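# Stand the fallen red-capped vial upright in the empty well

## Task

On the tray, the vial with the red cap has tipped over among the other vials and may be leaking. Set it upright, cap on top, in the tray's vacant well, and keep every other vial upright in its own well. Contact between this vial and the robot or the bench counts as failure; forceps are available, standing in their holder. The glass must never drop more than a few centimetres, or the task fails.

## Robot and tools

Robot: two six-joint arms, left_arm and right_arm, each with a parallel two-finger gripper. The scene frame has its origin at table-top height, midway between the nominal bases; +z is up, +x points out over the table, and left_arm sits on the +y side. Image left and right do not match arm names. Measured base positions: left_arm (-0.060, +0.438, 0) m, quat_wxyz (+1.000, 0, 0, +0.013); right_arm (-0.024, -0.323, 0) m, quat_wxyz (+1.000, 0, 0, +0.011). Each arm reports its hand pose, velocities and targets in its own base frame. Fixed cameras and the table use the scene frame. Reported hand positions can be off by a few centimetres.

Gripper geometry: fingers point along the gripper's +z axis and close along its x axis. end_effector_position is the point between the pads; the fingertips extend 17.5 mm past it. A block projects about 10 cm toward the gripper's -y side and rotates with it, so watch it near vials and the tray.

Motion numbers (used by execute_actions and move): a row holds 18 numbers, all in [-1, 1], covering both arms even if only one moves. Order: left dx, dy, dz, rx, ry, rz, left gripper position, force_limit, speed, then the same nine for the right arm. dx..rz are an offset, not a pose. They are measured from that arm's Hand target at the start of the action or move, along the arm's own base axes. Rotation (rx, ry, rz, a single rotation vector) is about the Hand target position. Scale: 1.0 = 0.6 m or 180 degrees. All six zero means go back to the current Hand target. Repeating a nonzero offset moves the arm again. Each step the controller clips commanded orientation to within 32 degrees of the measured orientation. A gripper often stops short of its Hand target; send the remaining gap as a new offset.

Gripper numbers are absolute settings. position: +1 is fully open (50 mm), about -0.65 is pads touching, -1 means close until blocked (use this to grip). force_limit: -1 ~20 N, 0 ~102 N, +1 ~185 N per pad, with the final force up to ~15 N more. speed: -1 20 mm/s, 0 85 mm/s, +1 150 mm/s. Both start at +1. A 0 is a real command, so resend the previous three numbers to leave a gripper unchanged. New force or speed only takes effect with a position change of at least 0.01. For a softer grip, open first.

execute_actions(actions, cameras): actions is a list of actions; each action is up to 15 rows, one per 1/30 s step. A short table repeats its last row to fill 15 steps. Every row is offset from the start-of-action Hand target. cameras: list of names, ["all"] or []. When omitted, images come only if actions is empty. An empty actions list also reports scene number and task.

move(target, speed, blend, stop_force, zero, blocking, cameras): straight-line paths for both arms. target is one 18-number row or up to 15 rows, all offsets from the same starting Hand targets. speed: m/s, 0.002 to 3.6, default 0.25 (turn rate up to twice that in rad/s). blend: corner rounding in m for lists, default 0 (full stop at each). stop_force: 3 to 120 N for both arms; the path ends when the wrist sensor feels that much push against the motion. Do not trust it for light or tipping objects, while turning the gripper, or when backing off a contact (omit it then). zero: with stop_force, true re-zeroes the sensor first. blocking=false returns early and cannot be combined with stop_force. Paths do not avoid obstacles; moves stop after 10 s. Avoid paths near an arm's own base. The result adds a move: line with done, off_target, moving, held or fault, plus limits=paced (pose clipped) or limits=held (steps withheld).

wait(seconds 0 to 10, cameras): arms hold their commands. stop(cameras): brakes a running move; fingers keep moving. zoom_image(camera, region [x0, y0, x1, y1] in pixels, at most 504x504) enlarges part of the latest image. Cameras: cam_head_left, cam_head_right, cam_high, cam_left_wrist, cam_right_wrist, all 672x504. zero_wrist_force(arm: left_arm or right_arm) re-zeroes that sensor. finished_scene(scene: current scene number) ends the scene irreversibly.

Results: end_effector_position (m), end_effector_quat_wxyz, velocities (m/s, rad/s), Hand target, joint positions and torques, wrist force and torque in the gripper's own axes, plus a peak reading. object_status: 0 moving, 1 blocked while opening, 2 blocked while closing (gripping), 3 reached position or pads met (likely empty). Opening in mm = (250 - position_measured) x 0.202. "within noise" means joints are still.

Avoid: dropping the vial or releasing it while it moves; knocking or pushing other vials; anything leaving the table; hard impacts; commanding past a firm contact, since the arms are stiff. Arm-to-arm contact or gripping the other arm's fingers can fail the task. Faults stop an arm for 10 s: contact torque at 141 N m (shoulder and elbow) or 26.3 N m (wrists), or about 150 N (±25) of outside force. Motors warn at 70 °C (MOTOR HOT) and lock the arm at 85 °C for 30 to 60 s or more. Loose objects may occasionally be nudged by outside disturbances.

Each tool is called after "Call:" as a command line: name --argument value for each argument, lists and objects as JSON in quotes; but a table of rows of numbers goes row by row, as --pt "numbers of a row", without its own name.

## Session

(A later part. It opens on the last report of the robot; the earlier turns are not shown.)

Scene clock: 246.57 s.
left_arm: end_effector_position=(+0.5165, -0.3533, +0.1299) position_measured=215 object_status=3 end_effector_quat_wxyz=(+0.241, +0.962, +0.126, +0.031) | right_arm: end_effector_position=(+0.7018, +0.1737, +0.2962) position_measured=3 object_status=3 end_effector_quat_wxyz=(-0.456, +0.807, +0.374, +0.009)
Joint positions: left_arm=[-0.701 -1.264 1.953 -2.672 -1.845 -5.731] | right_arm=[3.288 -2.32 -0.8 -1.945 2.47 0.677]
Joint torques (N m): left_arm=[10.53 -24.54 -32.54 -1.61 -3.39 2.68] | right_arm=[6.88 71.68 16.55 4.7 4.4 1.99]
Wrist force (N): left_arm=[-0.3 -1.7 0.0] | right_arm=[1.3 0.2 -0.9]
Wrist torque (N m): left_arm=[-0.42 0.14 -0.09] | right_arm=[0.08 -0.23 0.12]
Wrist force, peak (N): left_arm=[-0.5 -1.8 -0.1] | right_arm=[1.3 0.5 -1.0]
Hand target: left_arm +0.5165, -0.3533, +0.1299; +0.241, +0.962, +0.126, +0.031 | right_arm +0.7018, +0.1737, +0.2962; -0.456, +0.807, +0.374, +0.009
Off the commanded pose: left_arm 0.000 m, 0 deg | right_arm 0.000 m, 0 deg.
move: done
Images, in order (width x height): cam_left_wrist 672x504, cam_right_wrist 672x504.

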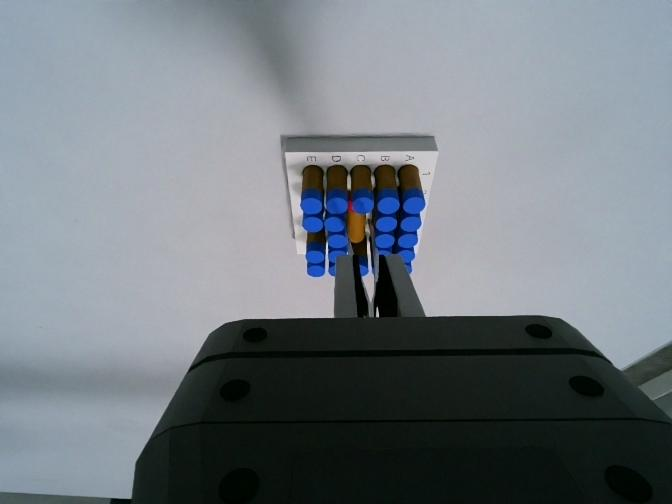

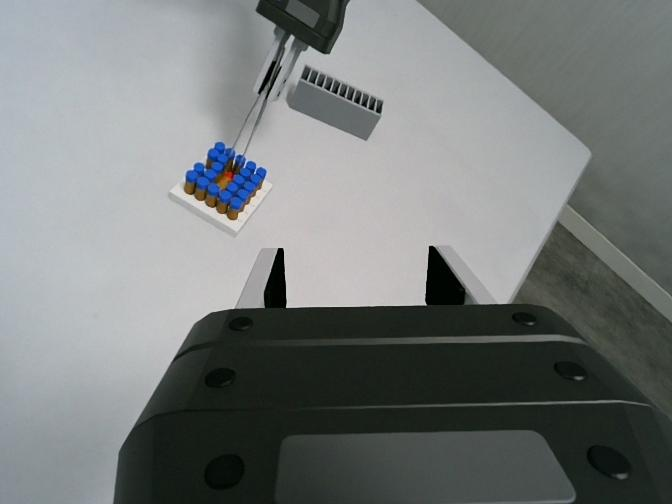

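Call:
move --target '[0,0,-0.013,0,0,0,-0.42,-1,-1,0,0,0,0,0,0,1,1,1]' --speed 0.02 --stop_force 3 --cameras '["cam_left_wrist","cam_right_wrist"]'

Call:
zoom_image --camera "cam_right_wrist" --region '[190, 130, 270, 210]'

Call:
zoom_image --camera "cam_left_wrist" --region '[290, 150, 430, 290]'

Scene clock: 255.37 s.
left_arm: end_effector_position=(+0.5165, -0.3533, +0.1221) position_measured=215 object_status=3 end_effector_quat_wxyz=(+0.241, +0.962, +0.126, +0.031) | right_arm: end_effector_position=(+0.7018, +0.1737, +0.2962) position_measured=3 object_status=3 end_effector_quat_wxyz=(-0.456, +0.807, +0.374, +0.009)
Joint positions: left_arm=[-0.701 -1.251 1.96 -2.692 -1.845 -5.731] | right_arm=[3.288 -2.32 -0.8 -1.945 2.47 0.677]
Joint torques (N m): left_arm=[11.21 -25.54 -6.66 -6.03 -3.37 1.62] | right_arm=[6.63 72.47 18.5 4.7 4.17 2.12]
Wrist force (N): left_arm=[-0.5 -1.6 -0.2] | right_arm=[1.1 0.3 -0.9]
Wrist torque (N m): left_arm=[-0.42 0.17 -0.07] | right_arm=[0.09 -0.21 0.12]
Wrist force, peak (N): left_arm=[-0.6 -1.8 0.0] | right_arm=[1.5 0.3 -0.9]
Hand target: left_arm +0.5165, -0.3533, +0.1221; +0.241, +0.962, +0.126, +0.031 | right_arm +0.7018, +0.1737, +0.2962; -0.456, +0.807, +0.374, +0.009
Off the commanded pose: left_arm 0.000 m, 0 deg | right_arm 0.000 m, 0 deg.
move: done
Images, in order (width x height): cam_left_wrist 672x504, cam_right_wrist 672x504.

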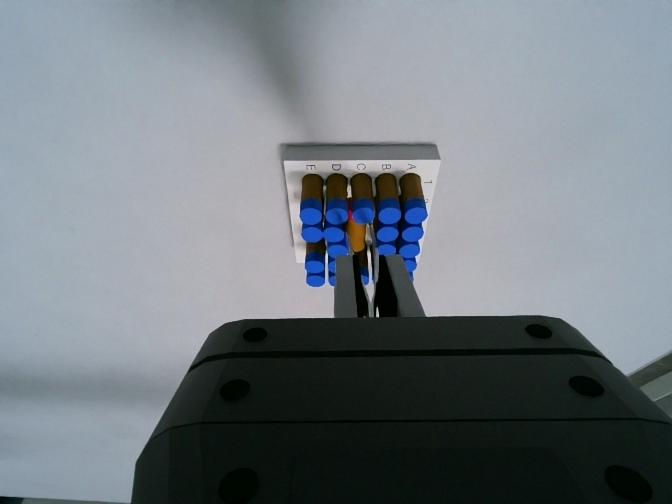

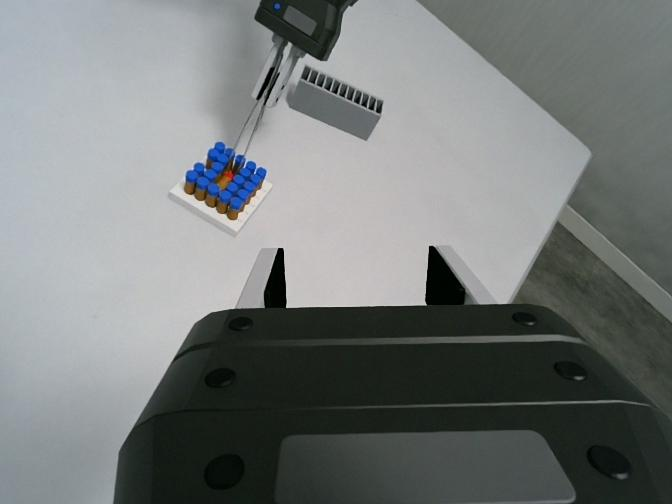

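Scaled by 6.300.

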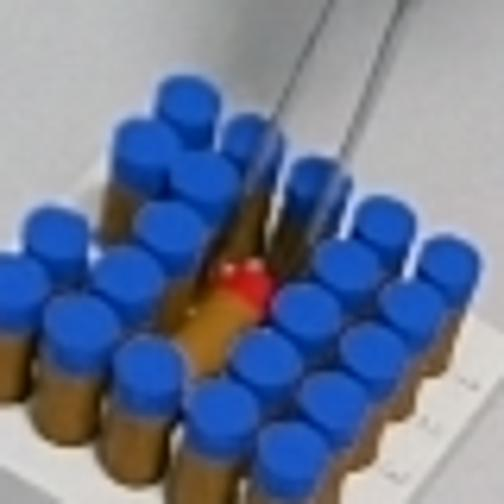

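Scaled by 3.600.

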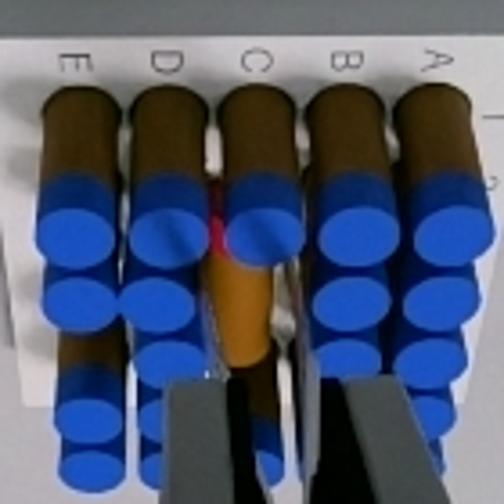

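Call:
move --target '[0,0,0,0,0,0,-0.46,-1,-1,0,0,0,0,0,0,1,1,1]' --cameras '["cam_left_wrist","cam_right_wrist"]'

Call:
zoom_image --camera "cam_right_wrist" --region '[190, 130, 270, 210]'

Call:
zoom_image --camera "cam_left_wrist" --region '[290, 150, 430, 290]'

Scene clock: 267.23 s.
left_arm: end_effector_position=(+0.5165, -0.3533, +0.1221) position_measured=221 object_status=3 end_effector_quat_wxyz=(+0.241, +0.962, +0.126, +0.031) | right_arm: end_effector_position=(+0.7018, +0.1737, +0.2962) position_measured=3 object_status=3 end_effector_quat_wxyz=(-0.456, +0.807, +0.374, +0.009)
Joint positions: left_arm=[-0.701 -1.251 1.96 -2.692 -1.845 -5.731] | right_arm=[3.288 -2.32 -0.8 -1.945 2.47 0.677]
Joint torques (N m): left_arm=[8.42 -25.62 -8.28 -5.39 -3.26 -2.21] | right_arm=[7.45 68.99 17.93 4.53 4.33 2.11]
Wrist force (N): left_arm=[-0.3 -1.3 -1.4] | right_arm=[1.1 0.4 -0.8]
Wrist torque (N m): left_arm=[-0.42 0.16 -0.07] | right_arm=[0.11 -0.20 0.12]
Wrist force, peak (N): left_arm=[-0.5 -1.5 -1.5] | right_arm=[1.4 0.4 -0.8]
Hand target: left_arm +0.5165, -0.3533, +0.1221; +0.241, +0.962, +0.126, +0.031 | right_arm +0.7018, +0.1737, +0.2962; -0.456, +0.807, +0.374, +0.009
Off the commanded pose: left_arm 0.000 m, 0 deg | right_arm 0.000 m, 0 deg.
move: done
Images, in order (width x height): cam_left_wrist 672x504, cam_right_wrist 672x504.

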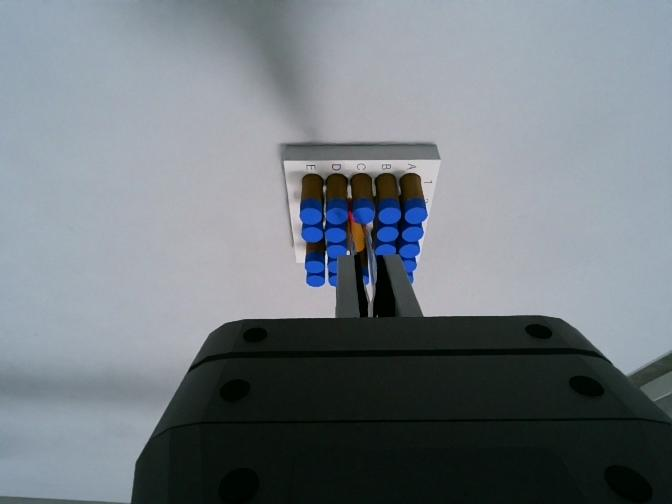

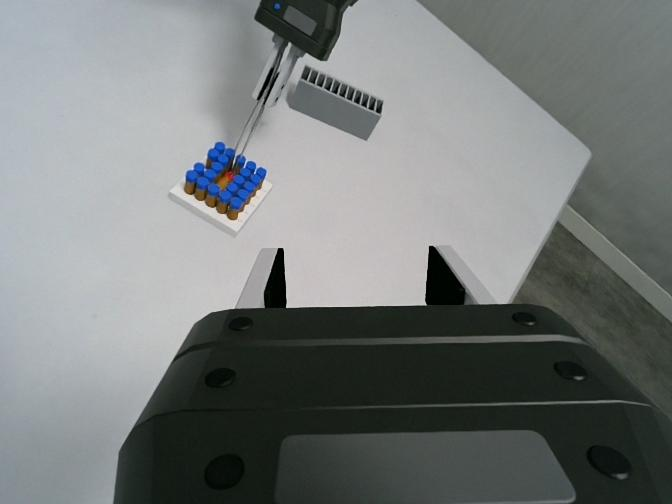

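Scaled by 6.300.

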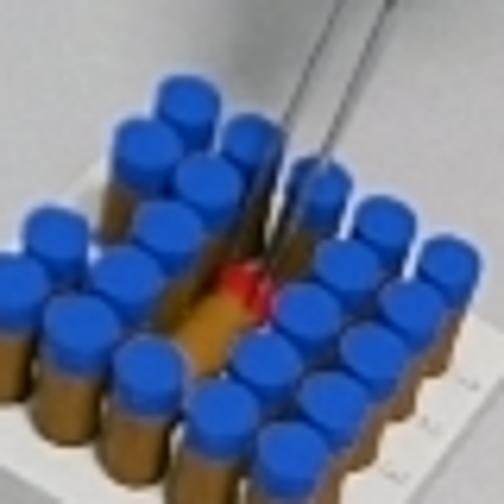

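Scaled by 3.600.

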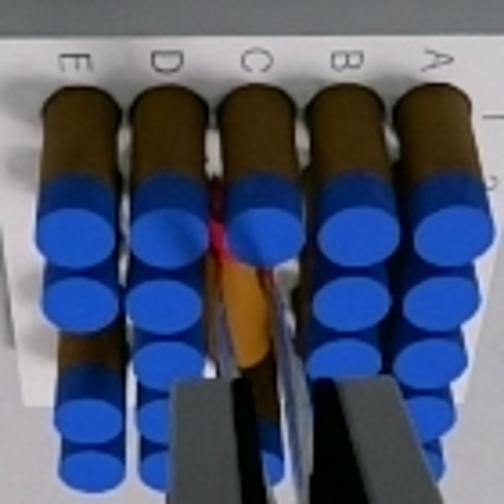

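Call:
move --target '[0,0,0,0,0,0,-0.5,-1,-1,0,0,0,0,0,0,1,1,1]' --cameras '["cam_left_wrist","cam_right_wrist"]'

Call:
zoom_image --camera "cam_right_wrist" --region '[190, 130, 270, 210]'

Call:
zoom_image --camera "cam_left_wrist" --region '[320, 180, 400, 260]'

Scene clock: 273.07 s.
left_arm: end_effector_position=(+0.5165, -0.3533, +0.1221) position_measured=223 object_status=2 end_effector_quat_wxyz=(+0.241, +0.962, +0.126, +0.031) | right_arm: end_effector_position=(+0.7018, +0.1737, +0.2962) position_measured=3 object_status=3 end_effector_quat_wxyz=(-0.456, +0.807, +0.374, +0.009)
Joint positions: left_arm=[-0.701 -1.251 1.96 -2.692 -1.845 -5.731] | right_arm=[3.288 -2.32 -0.8 -1.945 2.47 0.677]
Joint torques (N m): left_arm=[7.28 -27.35 -8.08 -2.38 -3 -2.4] | right_arm=[6.37 70.58 18.86 4.67 4.21 1.9]
Wrist force (N): left_arm=[-0.2 -1.3 -2.8] | right_arm=[1.0 0.3 -0.9]
Wrist torque (N m): left_arm=[-0.49 0.20 -0.08] | right_arm=[0.08 -0.18 0.12]
Wrist force, peak (N): left_arm=[0.0 -1.3 -3.2] | right_arm=[1.2 0.3 -1.1]
Hand target: left_arm +0.5165, -0.3533, +0.1221; +0.241, +0.962, +0.126, +0.031 | right_arm +0.7018, +0.1737, +0.2962; -0.456, +0.807, +0.374, +0.009
Off the commanded pose: left_arm 0.000 m, 0 deg | right_arm 0.000 m, 0 deg.
move: done
Images, in order (width x height): cam_left_wrist 672x504, cam_right_wrist 672x504.

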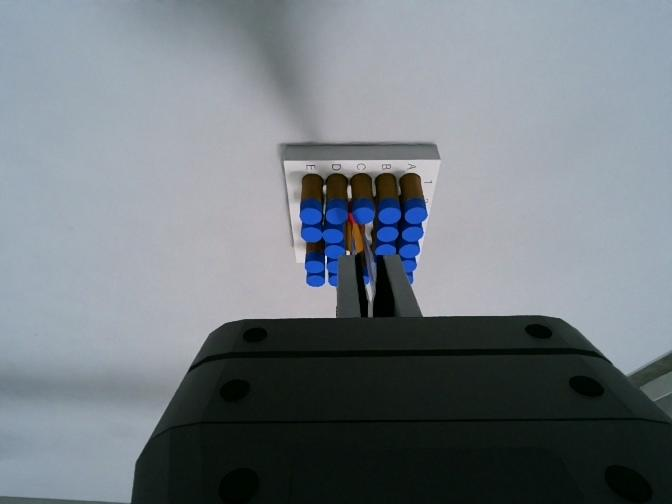

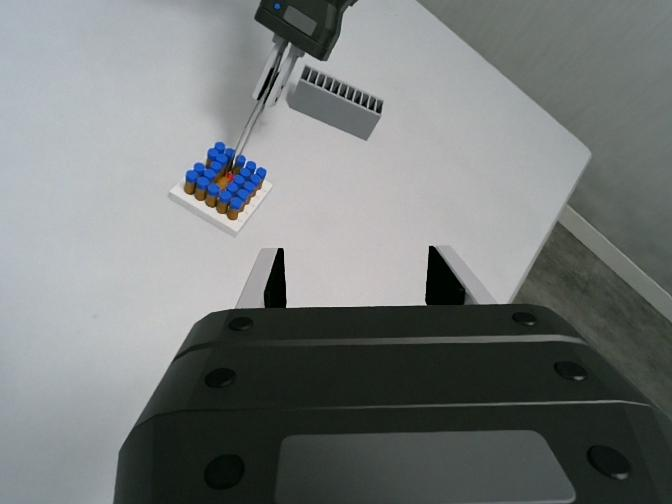

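Scaled by 6.300.

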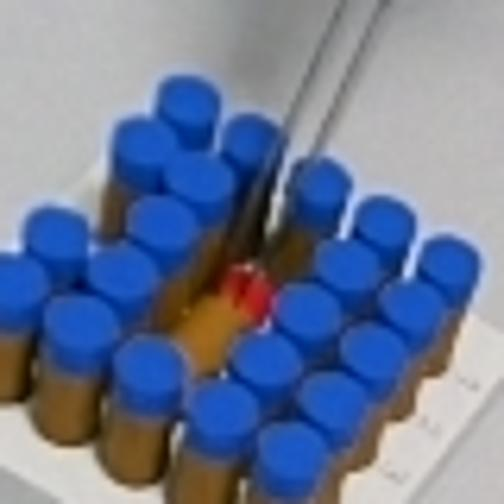

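Scaled by 6.300.

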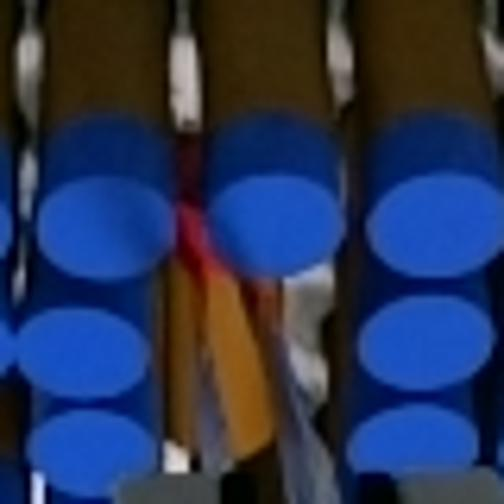

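Call:
move --target '[0,0,0,0,0,0,-0.41,-1,-1,0,0,0,0,0,0,1,1,1]'

Call:
move --pt "0 0 0.015 0 0 0 -0.41 -1 -1 0 0 0 0 0 0 1 1 1" --pt "-0.001 -0.0055 0.015 0 0 0 -0.41 -1 -1 0 0 0 0 0 0 1 1 1" --pt "-0.001 -0.0055 -0.007 0 0 0 -0.41 -1 -1 0 0 0 0 0 0 1 1 1" --speed 0.02 --stop_force 3 --cameras '["cam_left_wrist","cam_right_wrist"]'

Call:
zoom_image --camera "cam_right_wrist" --region '[190, 130, 270, 210]'

Call:
zoom_image --camera "cam_left_wrist" --region '[320, 180, 400, 260]'

Scene clock: 284.47 s.
left_arm: end_effector_position=(+0.5165, -0.3533, +0.1221) position_measured=214 object_status=3 end_effector_quat_wxyz=(+0.241, +0.962, +0.126, +0.031) | right_arm: end_effector_position=(+0.7018, +0.1737, +0.2962) position_measured=3 object_status=3 end_effector_quat_wxyz=(-0.456, +0.807, +0.374, +0.009)
Joint positions: left_arm=[-0.701 -1.251 1.96 -2.692 -1.845 -5.731] | right_arm=[3.288 -2.32 -0.8 -1.945 2.47 0.677]
Joint torques (N m): left_arm=[3.77 -25.76 -8.89 -2.56 -2.7 -2.25] | right_arm=[6.35 70.46 17.59 4.63 3.88 1.99]
Wrist force (N): left_arm=[-0.6 -1.4 0.0] | right_arm=[1.1 0.3 -0.7]
Wrist torque (N m): left_arm=[-0.38 0.19 -0.08] | right_arm=[0.09 -0.21 0.12]
Wrist force, peak (N): left_arm=[-0.3 -1.2 -3.3] | right_arm=[1.3 0.4 -1.0]
Hand target: left_arm +0.5165, -0.3533, +0.1221; +0.241, +0.962, +0.126, +0.031 | right_arm +0.7018, +0.1737, +0.2962; -0.456, +0.807, +0.374, +0.009
Off the commanded pose: left_arm 0.000 m, 0 deg | right_arm 0.000 m, 0 deg.
move: done

Scene clock: 286.67 s.
left_arm: end_effector_position=(+0.5159, -0.3566, +0.1179) position_measured=214 object_status=3 end_effector_quat_wxyz=(+0.241, +0.962, +0.126, +0.031) | right_arm: end_effector_position=(+0.7018, +0.1737, +0.2962) position_measured=3 object_status=3 end_effector_quat_wxyz=(-0.456, +0.807, +0.374, +0.009)
Joint positions: left_arm=[-0.707 -1.242 1.961 -2.704 -1.842 -5.736] | right_arm=[3.288 -2.32 -0.8 -1.945 2.47 0.677]
Joint torques (N m): left_arm=[-12.55 -25.89 -7.77 -6.16 1.73 -2.23] | right_arm=[5.05 71.98 18.01 4.66 4.03 1.89]
Wrist force (N): left_arm=[-0.7 -1.5 -0.3] | right_arm=[1.3 0.4 -0.9]
Wrist torque (N m): left_arm=[-0.40 0.22 0.01] | right_arm=[0.11 -0.23 0.12]
Wrist force, peak (N): left_arm=[-0.7 -1.8 -0.3] | right_arm=[1.5 0.5 -0.7]
Hand target: left_arm +0.5159, -0.3566, +0.1179; +0.241, +0.962, +0.126, +0.031 | right_arm +0.7018, +0.1737, +0.2962; -0.456, +0.807, +0.374, +0.009
Off the commanded pose: left_arm 0.000 m, 0 deg | right_arm 0.000 m, 0 deg.
move: done
Images, in order (width x height): cam_left_wrist 672x504, cam_right_wrist 672x504.

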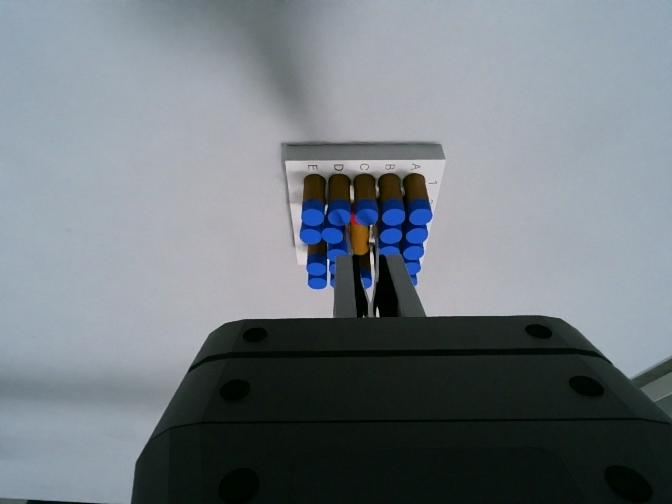

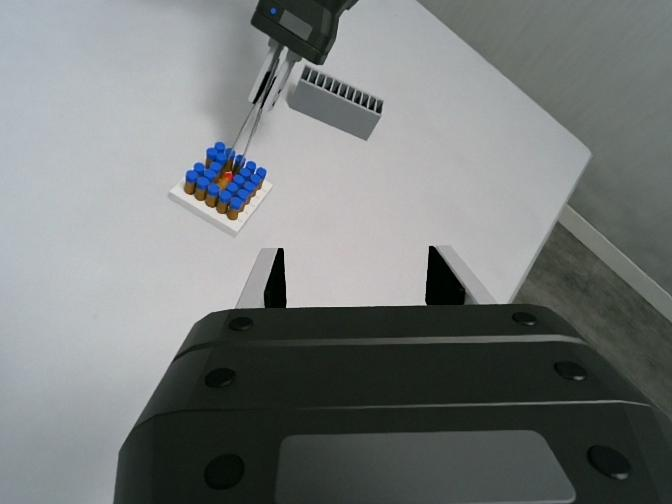

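Scaled by 6.300.

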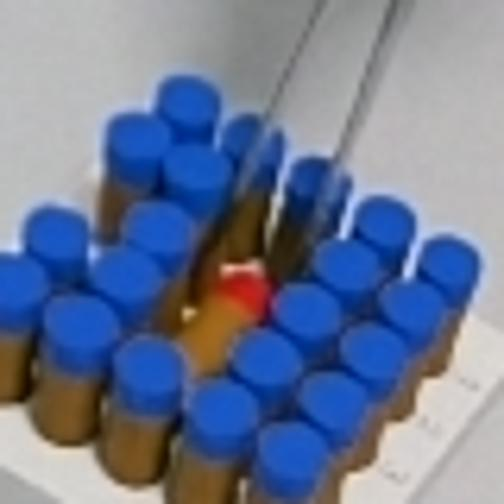

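Scaled by 6.300.

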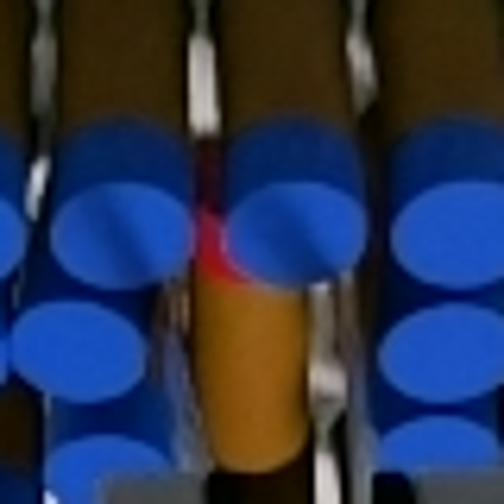

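Call:
move --target '[0,0,-0.002,0,0,0,-0.41,-1,-1,0,0,0,0,0,0,1,1,1]' --speed 0.01 --stop_force 3

Call:
move --target '[0,0,0,0,0,0,-0.5,-1,-1,0,0,0,0,0,0,1,1,1]' --cameras '["cam_left_wrist","cam_right_wrist"]'

Call:
zoom_image --camera "cam_right_wrist" --region '[190, 130, 270, 210]'

Call:
zoom_image --camera "cam_left_wrist" --region '[320, 180, 400, 260]'

Scene clock: 294.00 s.
left_arm: end_effector_position=(+0.5159, -0.3566, +0.1167) position_measured=214 object_status=3 end_effector_quat_wxyz=(+0.241, +0.962, +0.126, +0.031) | right_arm: end_effector_position=(+0.7018, +0.1737, +0.2962) position_measured=3 object_status=3 end_effector_quat_wxyz=(-0.456, +0.807, +0.374, +0.009)
Joint positions: left_arm=[-0.707 -1.24 1.963 -2.707 -1.842 -5.736] | right_arm=[3.288 -2.32 -0.8 -1.945 2.47 0.677]
Joint torques (N m): left_arm=[-11.6 -26.43 -7.28 -5.89 0.87 -2.52] | right_arm=[6.26 71.18 17.38 4.58 3.92 2.1]
Wrist force (N): left_arm=[-0.5 -1.8 -0.2] | right_arm=[1.0 0.3 -0.6]
Wrist torque (N m): left_arm=[-0.44 0.18 0.01] | right_arm=[0.09 -0.19 0.12]
Wrist force, peak (N): left_arm=[-0.4 -1.9 -0.2] | right_arm=[1.4 0.3 -0.9]
Hand target: left_arm +0.5159, -0.3566, +0.1167; +0.241, +0.962, +0.126, +0.031 | right_arm +0.7018, +0.1737, +0.2962; -0.456, +0.807, +0.374, +0.009
Off the commanded pose: left_arm 0.000 m, 0 deg | right_arm 0.000 m, 0 deg.
move: done

Scene clock: 294.50 s.
left_arm: end_effector_position=(+0.5159, -0.3566, +0.1167) position_measured=220 object_status=2 end_effector_quat_wxyz=(+0.241, +0.962, +0.126, +0.031) | right_arm: end_effector_position=(+0.7018, +0.1737, +0.2962) position_measured=3 object_status=3 end_effector_quat_wxyz=(-0.456, +0.807, +0.374, +0.009)
Joint positions: left_arm=[-0.707 -1.24 1.963 -2.707 -1.842 -5.736] | right_arm=[3.288 -2.32 -0.8 -1.945 2.47 0.677]
Joint torques (N m): left_arm=[-11.82 -26.42 -7.4 -5.88 1.04 -2.3] | right_arm=[6.65 71.23 18.65 4.52 4.03 2.29]
Wrist force (N): left_arm=[-0.6 -1.5 -0.1] | right_arm=[1.3 0.3 -0.7]
Wrist torque (N m): left_arm=[-0.40 0.21 0.01] | right_arm=[0.09 -0.24 0.12]
Wrist force, peak (N): left_arm=[-0.5 -1.9 0.0] | right_arm=[1.4 0.4 -0.9]
Hand target: left_arm +0.5159, -0.3566, +0.1167; +0.241, +0.962, +0.126, +0.031 | right_arm +0.7018, +0.1737, +0.2962; -0.456, +0.807, +0.374, +0.009
Off the commanded pose: left_arm 0.000 m, 0 deg | right_arm 0.000 m, 0 deg.
move: done
Images, in order (width x height): cam_left_wrist 672x504, cam_right_wrist 672x504.

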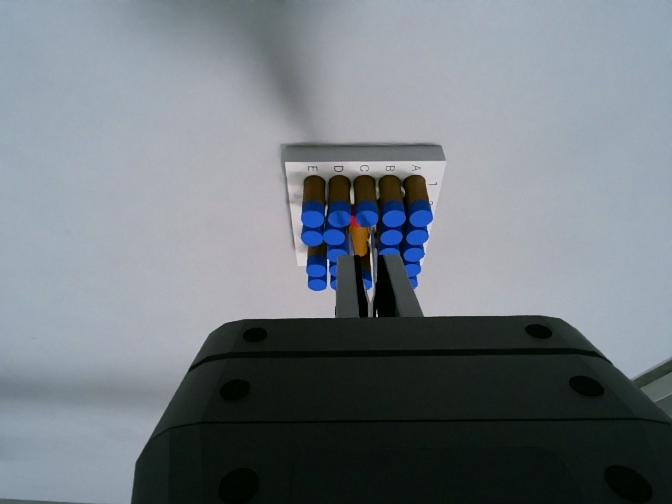

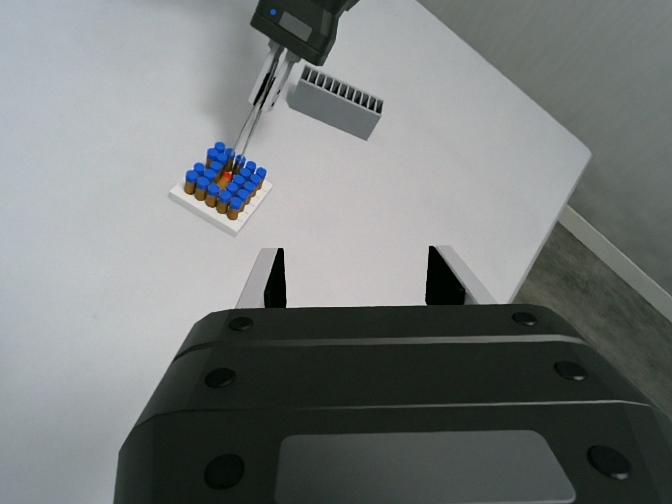

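Scaled by 6.300.

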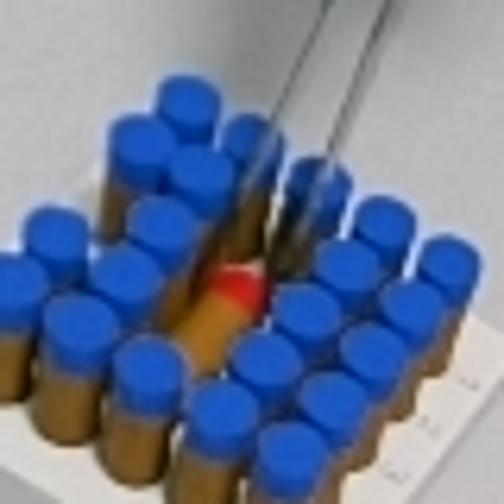

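Scaled by 6.300.

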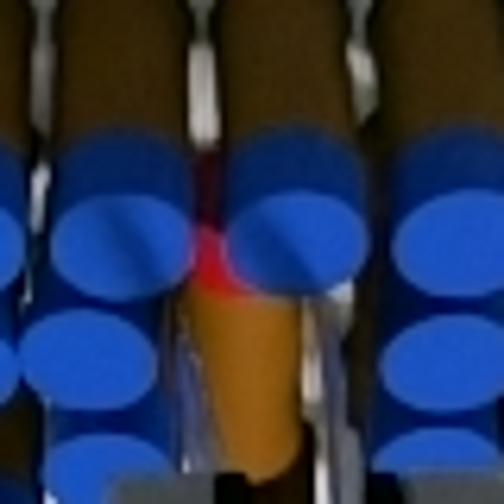

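Call:
move --target '[0,0,0.008,0,0,0,-0.5,-1,-1,0,0,0,0,0,0,1,1,1]' --speed 0.02 --cameras '["cam_left_wrist","cam_right_wrist"]'

Call:
zoom_image --camera "cam_right_wrist" --region '[190, 130, 270, 210]'

Call:
move --target '[0,0,0.07,0,0,0,-0.5,-1,-1,0,0,0,0,0,0,1,1,1]' --speed 0.03 --cameras '["cam_left_wrist","cam_right_wrist"]'

Call:
zoom_image --camera "cam_right_wrist" --region '[190, 110, 290, 210]'

Call:
zoom_image --camera "cam_left_wrist" --region '[290, 130, 430, 270]'

Scene clock: 302.90 s.
left_arm: end_effector_position=(+0.5159, -0.3566, +0.1214) position_measured=220 object_status=2 end_effector_quat_wxyz=(+0.241, +0.962, +0.126, +0.031) | right_arm: end_effector_position=(+0.7018, +0.1737, +0.2962) position_measured=3 object_status=3 end_effector_quat_wxyz=(-0.456, +0.807, +0.374, +0.009)
Joint positions: left_arm=[-0.707 -1.248 1.958 -2.695 -1.842 -5.736] | right_arm=[3.288 -2.32 -0.8 -1.945 2.47 0.677]
Joint torques (N m): left_arm=[-12.45 -42.28 -30.51 -1.32 0.31 -2.36] | right_arm=[8.24 71.21 18.38 4.4 3.91 2.11]
Wrist force (N): left_arm=[-0.4 -1.6 0.1] | right_arm=[1.2 0.2 -0.5]
Wrist torque (N m): left_arm=[-0.41 0.15 0.00] | right_arm=[0.07 -0.21 0.12]
Wrist force, peak (N): left_arm=[-0.5 -1.9 -0.2] | right_arm=[1.4 0.3 -1.0]
Hand target: left_arm +0.5159, -0.3566, +0.1215; +0.241, +0.962, +0.126, +0.031 | right_arm +0.7018, +0.1737, +0.2962; -0.456, +0.807, +0.374, +0.009
Off the commanded pose: left_arm 0.000 m, 0 deg | right_arm 0.000 m, 0 deg.
move: done
Images, in order (width x height): cam_left_wrist 672x504, cam_right_wrist 672x504.

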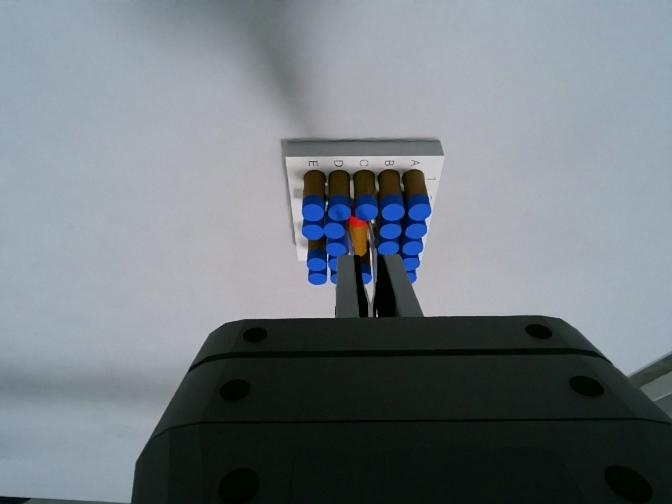

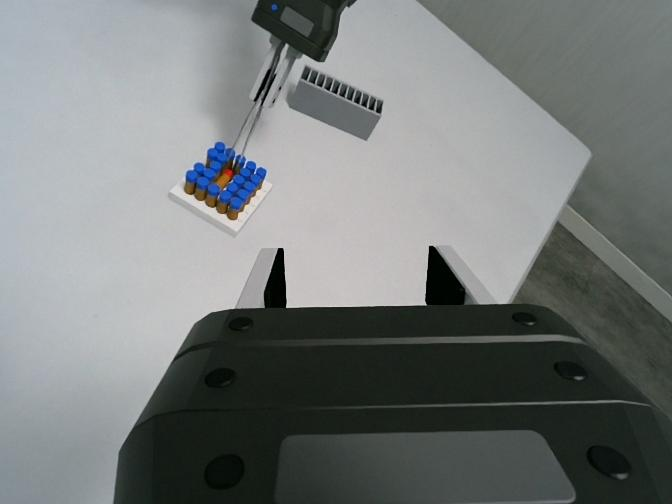

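Scaled by 6.300.

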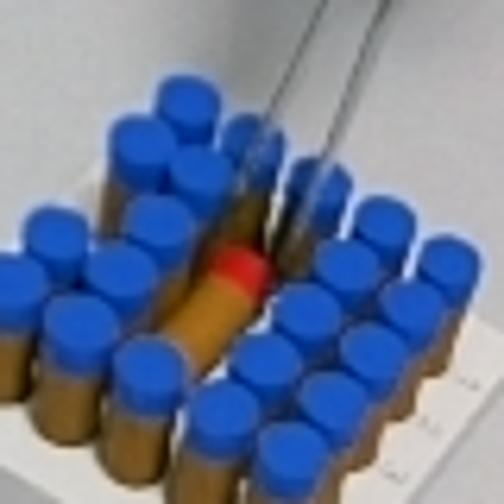

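Scene clock: 304.70 s.
left_arm: end_effector_position=(+0.5159, -0.3566, +0.1634) position_measured=220 object_status=2 end_effector_quat_wxyz=(+0.241, +0.962, +0.126, +0.031) | right_arm: end_effector_position=(+0.7018, +0.1737, +0.2962) position_measured=3 object_status=3 end_effector_quat_wxyz=(-0.456, +0.807, +0.374, +0.009)
Joint positions: left_arm=[-0.707 -1.312 1.913 -2.585 -1.842 -5.736] | right_arm=[3.288 -2.32 -0.8 -1.945 2.47 0.677]
Joint torques (N m): left_arm=[-12.66 -41.23 -33.56 -1.43 -0.16 -1.9] | right_arm=[5.59 71.18 16.66 4.53 3.84 1.99]
Wrist force (N): left_arm=[-0.4 -1.8 0.1] | right_arm=[1.3 0.4 -0.7]
Wrist torque (N m): left_arm=[-0.44 0.15 -0.02] | right_arm=[0.10 -0.23 0.12]
Wrist force, peak (N): left_arm=[-0.5 -1.9 0.1] | right_arm=[1.3 0.4 -0.9]
Hand target: left_arm +0.5159, -0.3566, +0.1635; +0.241, +0.962, +0.126, +0.031 | right_arm +0.7018, +0.1737, +0.2962; -0.456, +0.807, +0.374, +0.009
Off the commanded pose: left_arm 0.000 m, 0 deg | right_arm 0.000 m, 0 deg.
move: done
Images, in order (width x height): cam_left_wrist 672x504, cam_right_wrist 672x504.

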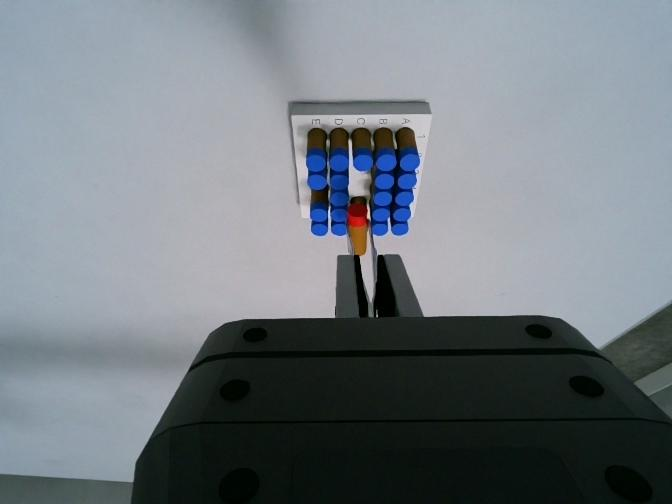

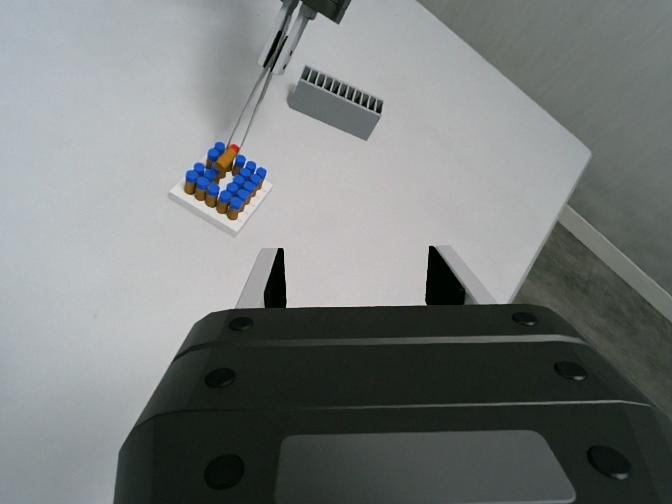

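Scaled by 5.040.

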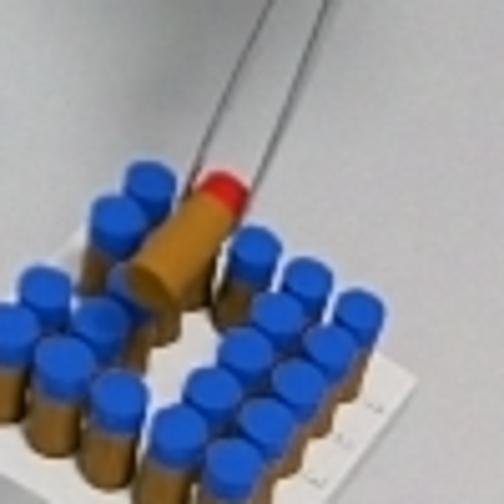

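Scaled by 3.600.

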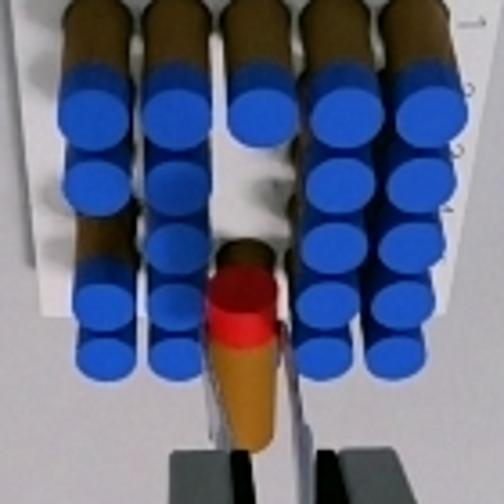

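Call:
move --pt "0 0 0.16 0 0 0 -0.5 -1 -1 0 0 0 0 0 0 1 1 1" --pt "-0.1247 -0.1223 0.16 0.359 -0.208 -0.435 -0.5 -1 -1 0 0 0 0 0 0 1 1 1" --speed 0.15 --cameras '["cam_left_wrist","cam_right_wrist"]'

Call:
zoom_image --camera "cam_left_wrist" --region '[290, 130, 430, 270]'

Call:
zoom_image --camera "cam_right_wrist" --region '[130, 60, 290, 220]'

Scene clock: 336.77 s.
left_arm: end_effector_position=(+0.4411, -0.4300, +0.2595) position_measured=220 object_status=2 end_effector_quat_wxyz=(-0.271, +0.745, -0.573, +0.207) | right_arm: end_effector_position=(+0.7018, +0.1737, +0.2962) position_measured=3 object_status=3 end_effector_quat_wxyz=(-0.456, +0.807, +0.374, +0.009)
Joint positions: left_arm=[-1.28 -1.423 1.752 -1.925 -0.875 -4.673] | right_arm=[3.288 -2.32 -0.8 -1.945 2.47 0.677]
Joint torques (N m): left_arm=[-13.13 -38.2 -11.06 -5.49 4.47 2.44] | right_arm=[6.85 71 19.43 4.22 3.75 2.21]
Wrist force (N): left_arm=[-1.4 0.3 0.8] | right_arm=[1.0 0.3 -0.6]
Wrist torque (N m): left_arm=[0.06 0.33 -0.17] | right_arm=[0.09 -0.19 0.12]
Wrist force, peak (N): left_arm=[-0.4 -2.6 1.2] | right_arm=[1.4 0.3 -0.8]
Hand target: left_arm +0.4411, -0.4300, +0.2595; -0.271, +0.745, -0.573, +0.207 | right_arm +0.7018, +0.1737, +0.2962; -0.456, +0.807, +0.374, +0.009
Off the commanded pose: left_arm 0.000 m, 0 deg | right_arm 0.000 m, 0 deg.
move: done
Images, in order (width x height): cam_left_wrist 672x504, cam_right_wrist 672x504.

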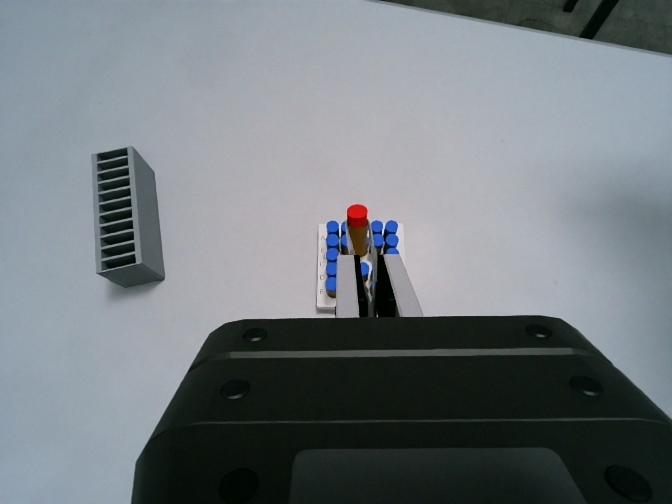

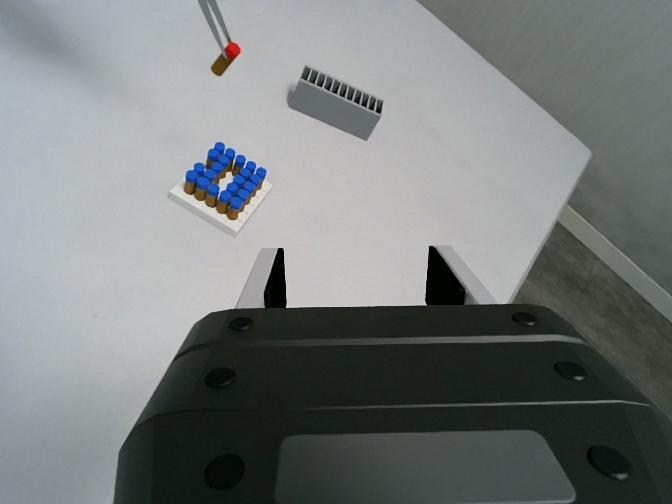

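Scaled by 3.600.

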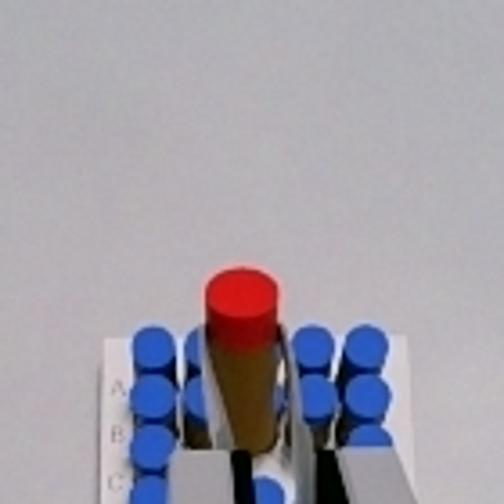

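Scaled by 3.150.

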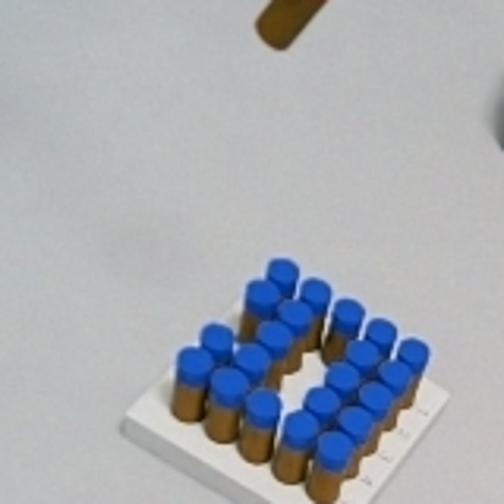

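Call:
move --target '[-0.0306,-0.0081,-0.0378,0.0243,-0.0912,0,-0.5,-1,-1,0,0,0,0,0,0,1,1,1]' --speed 0.08 --cameras '["cam_left_wrist","cam_right_wrist"]'

Call:
zoom_image --camera "cam_left_wrist" --region '[310, 170, 420, 280]'

Call:
zoom_image --camera "cam_right_wrist" --region '[170, 10, 270, 110]'

Scene clock: 354.00 s.
left_arm: end_effector_position=(+0.4228, -0.4349, +0.2368) position_measured=220 object_status=2 end_effector_quat_wxyz=(-0.378, +0.697, -0.536, +0.290) | right_arm: end_effector_position=(+0.7018, +0.1737, +0.2962) position_measured=3 object_status=3 end_effector_quat_wxyz=(-0.456, +0.807, +0.374, +0.009)
Joint positions: left_arm=[-1.413 -1.394 1.89 -1.911 -0.587 -4.899] | right_arm=[3.288 -2.32 -0.8 -1.945 2.47 0.677]
Joint torques (N m): left_arm=[-11.96 -22.31 -8.32 -0.71 5.14 -2.41] | right_arm=[4.47 72.24 19.01 4.03 3.54 1.97]
Wrist force (N): left_arm=[-1.6 1.0 1.3] | right_arm=[1.2 0.2 -0.7]
Wrist torque (N m): left_arm=[0.23 0.37 -0.09] | right_arm=[0.08 -0.22 0.12]
Wrist force, peak (N): left_arm=[-1.6 1.1 1.5] | right_arm=[1.3 0.5 -1.0]
Hand target: left_arm +0.4227, -0.4349, +0.2368; -0.378, +0.697, -0.536, +0.290 | right_arm +0.7018, +0.1737, +0.2962; -0.456, +0.807, +0.374, +0.009
Off the commanded pose: left_arm 0.000 m, 0 deg | right_arm 0.000 m, 0 deg.
move: done
Images, in order (width x height): cam_left_wrist 672x504, cam_right_wrist 672x504.

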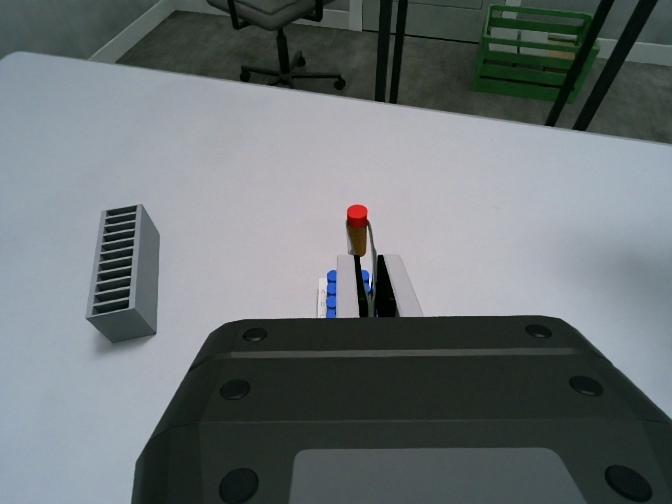

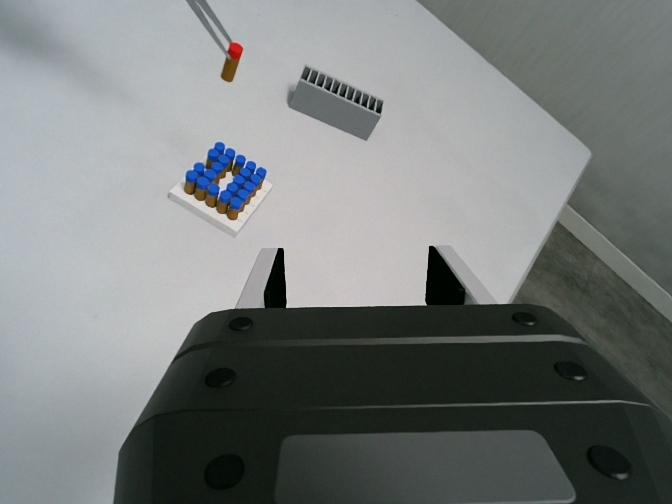

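Scaled by 4.582.

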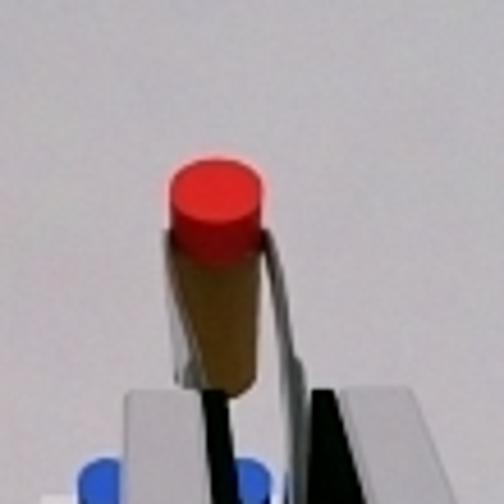

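Scaled by 5.040.

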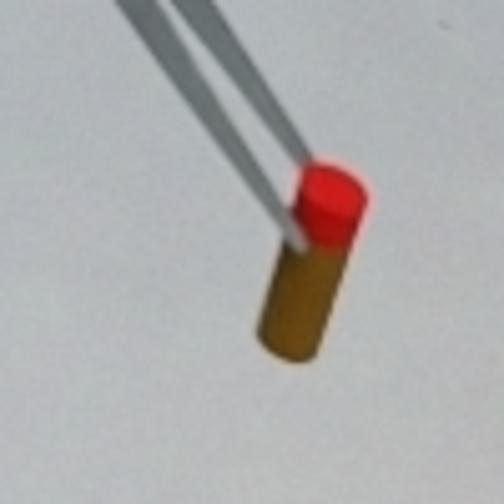

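Call:
move --target '[-0.0075,-0.002,-0.13,0.0071,-0.0268,0,-0.5,-1,-1,0,0,0,0,0,0,1,1,1]' --speed 0.06 --cameras '["cam_left_wrist","cam_right_wrist"]'

Call:
zoom_image --camera "cam_left_wrist" --region '[290, 170, 430, 310]'

Call:
zoom_image --camera "cam_right_wrist" --region '[160, 80, 300, 220]'

Scene clock: 374.37 s.
left_arm: end_effector_position=(+0.4182, -0.4361, +0.1589) position_measured=220 object_status=2 end_effector_quat_wxyz=(-0.408, +0.680, -0.523, +0.313) | right_arm: end_effector_position=(+0.7018, +0.1737, +0.2962) position_measured=3 object_status=3 end_effector_quat_wxyz=(-0.456, +0.807, +0.374, +0.009)
Joint positions: left_arm=[-1.444 -1.265 1.998 -2.059 -0.508 -4.99] | right_arm=[3.288 -2.32 -0.8 -1.945 2.47 0.677]
Joint torques (N m): left_arm=[-13.77 -22.65 -6.21 -4.61 4.88 -2.74] | right_arm=[6.27 73.29 17.93 4.34 3.49 2.15]
Wrist force (N): left_arm=[-1.6 1.0 1.5] | right_arm=[1.0 0.3 -0.7]
Wrist torque (N m): left_arm=[0.26 0.39 -0.13] | right_arm=[0.09 -0.18 0.12]
Wrist force, peak (N): left_arm=[-1.7 1.7 1.7] | right_arm=[1.3 0.4 -0.9]
Hand target: left_arm +0.4182, -0.4361, +0.1588; -0.408, +0.680, -0.523, +0.313 | right_arm +0.7018, +0.1737, +0.2962; -0.456, +0.807, +0.374, +0.009
Off the commanded pose: left_arm 0.000 m, 0 deg | right_arm 0.000 m, 0 deg.
move: done
Images, in order (width x height): cam_left_wrist 672x504, cam_right_wrist 672x504.

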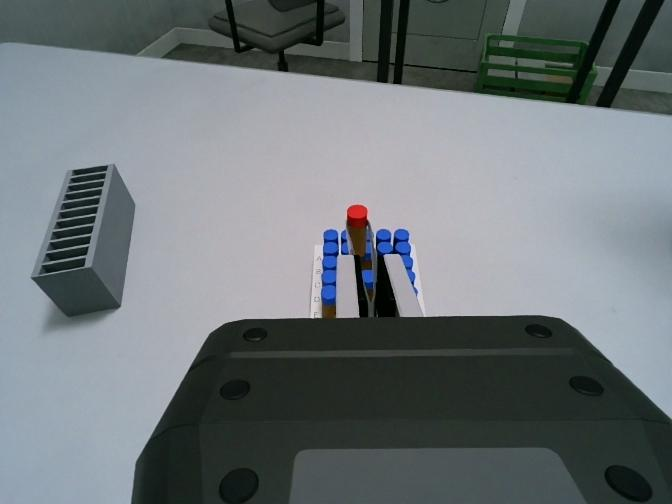

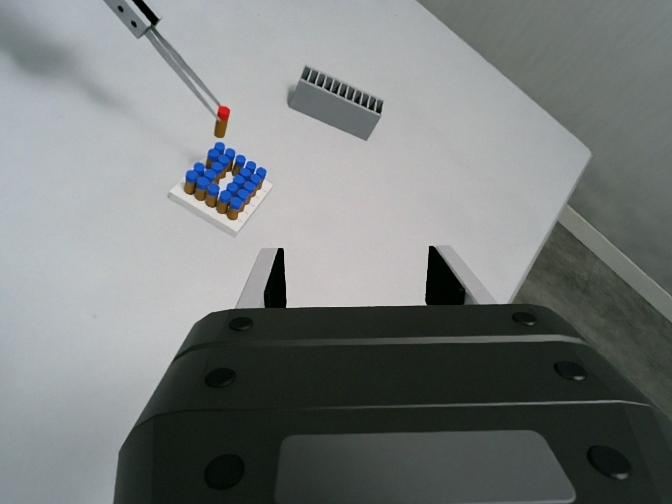

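Scaled by 3.600.

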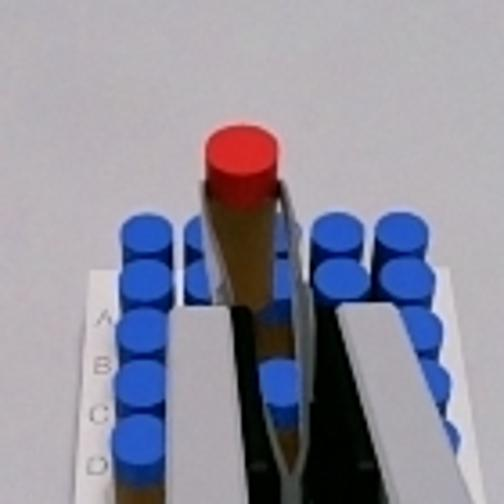

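Scaled by 3.600.

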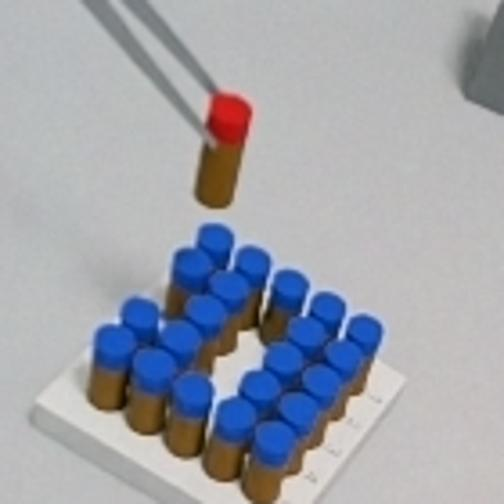

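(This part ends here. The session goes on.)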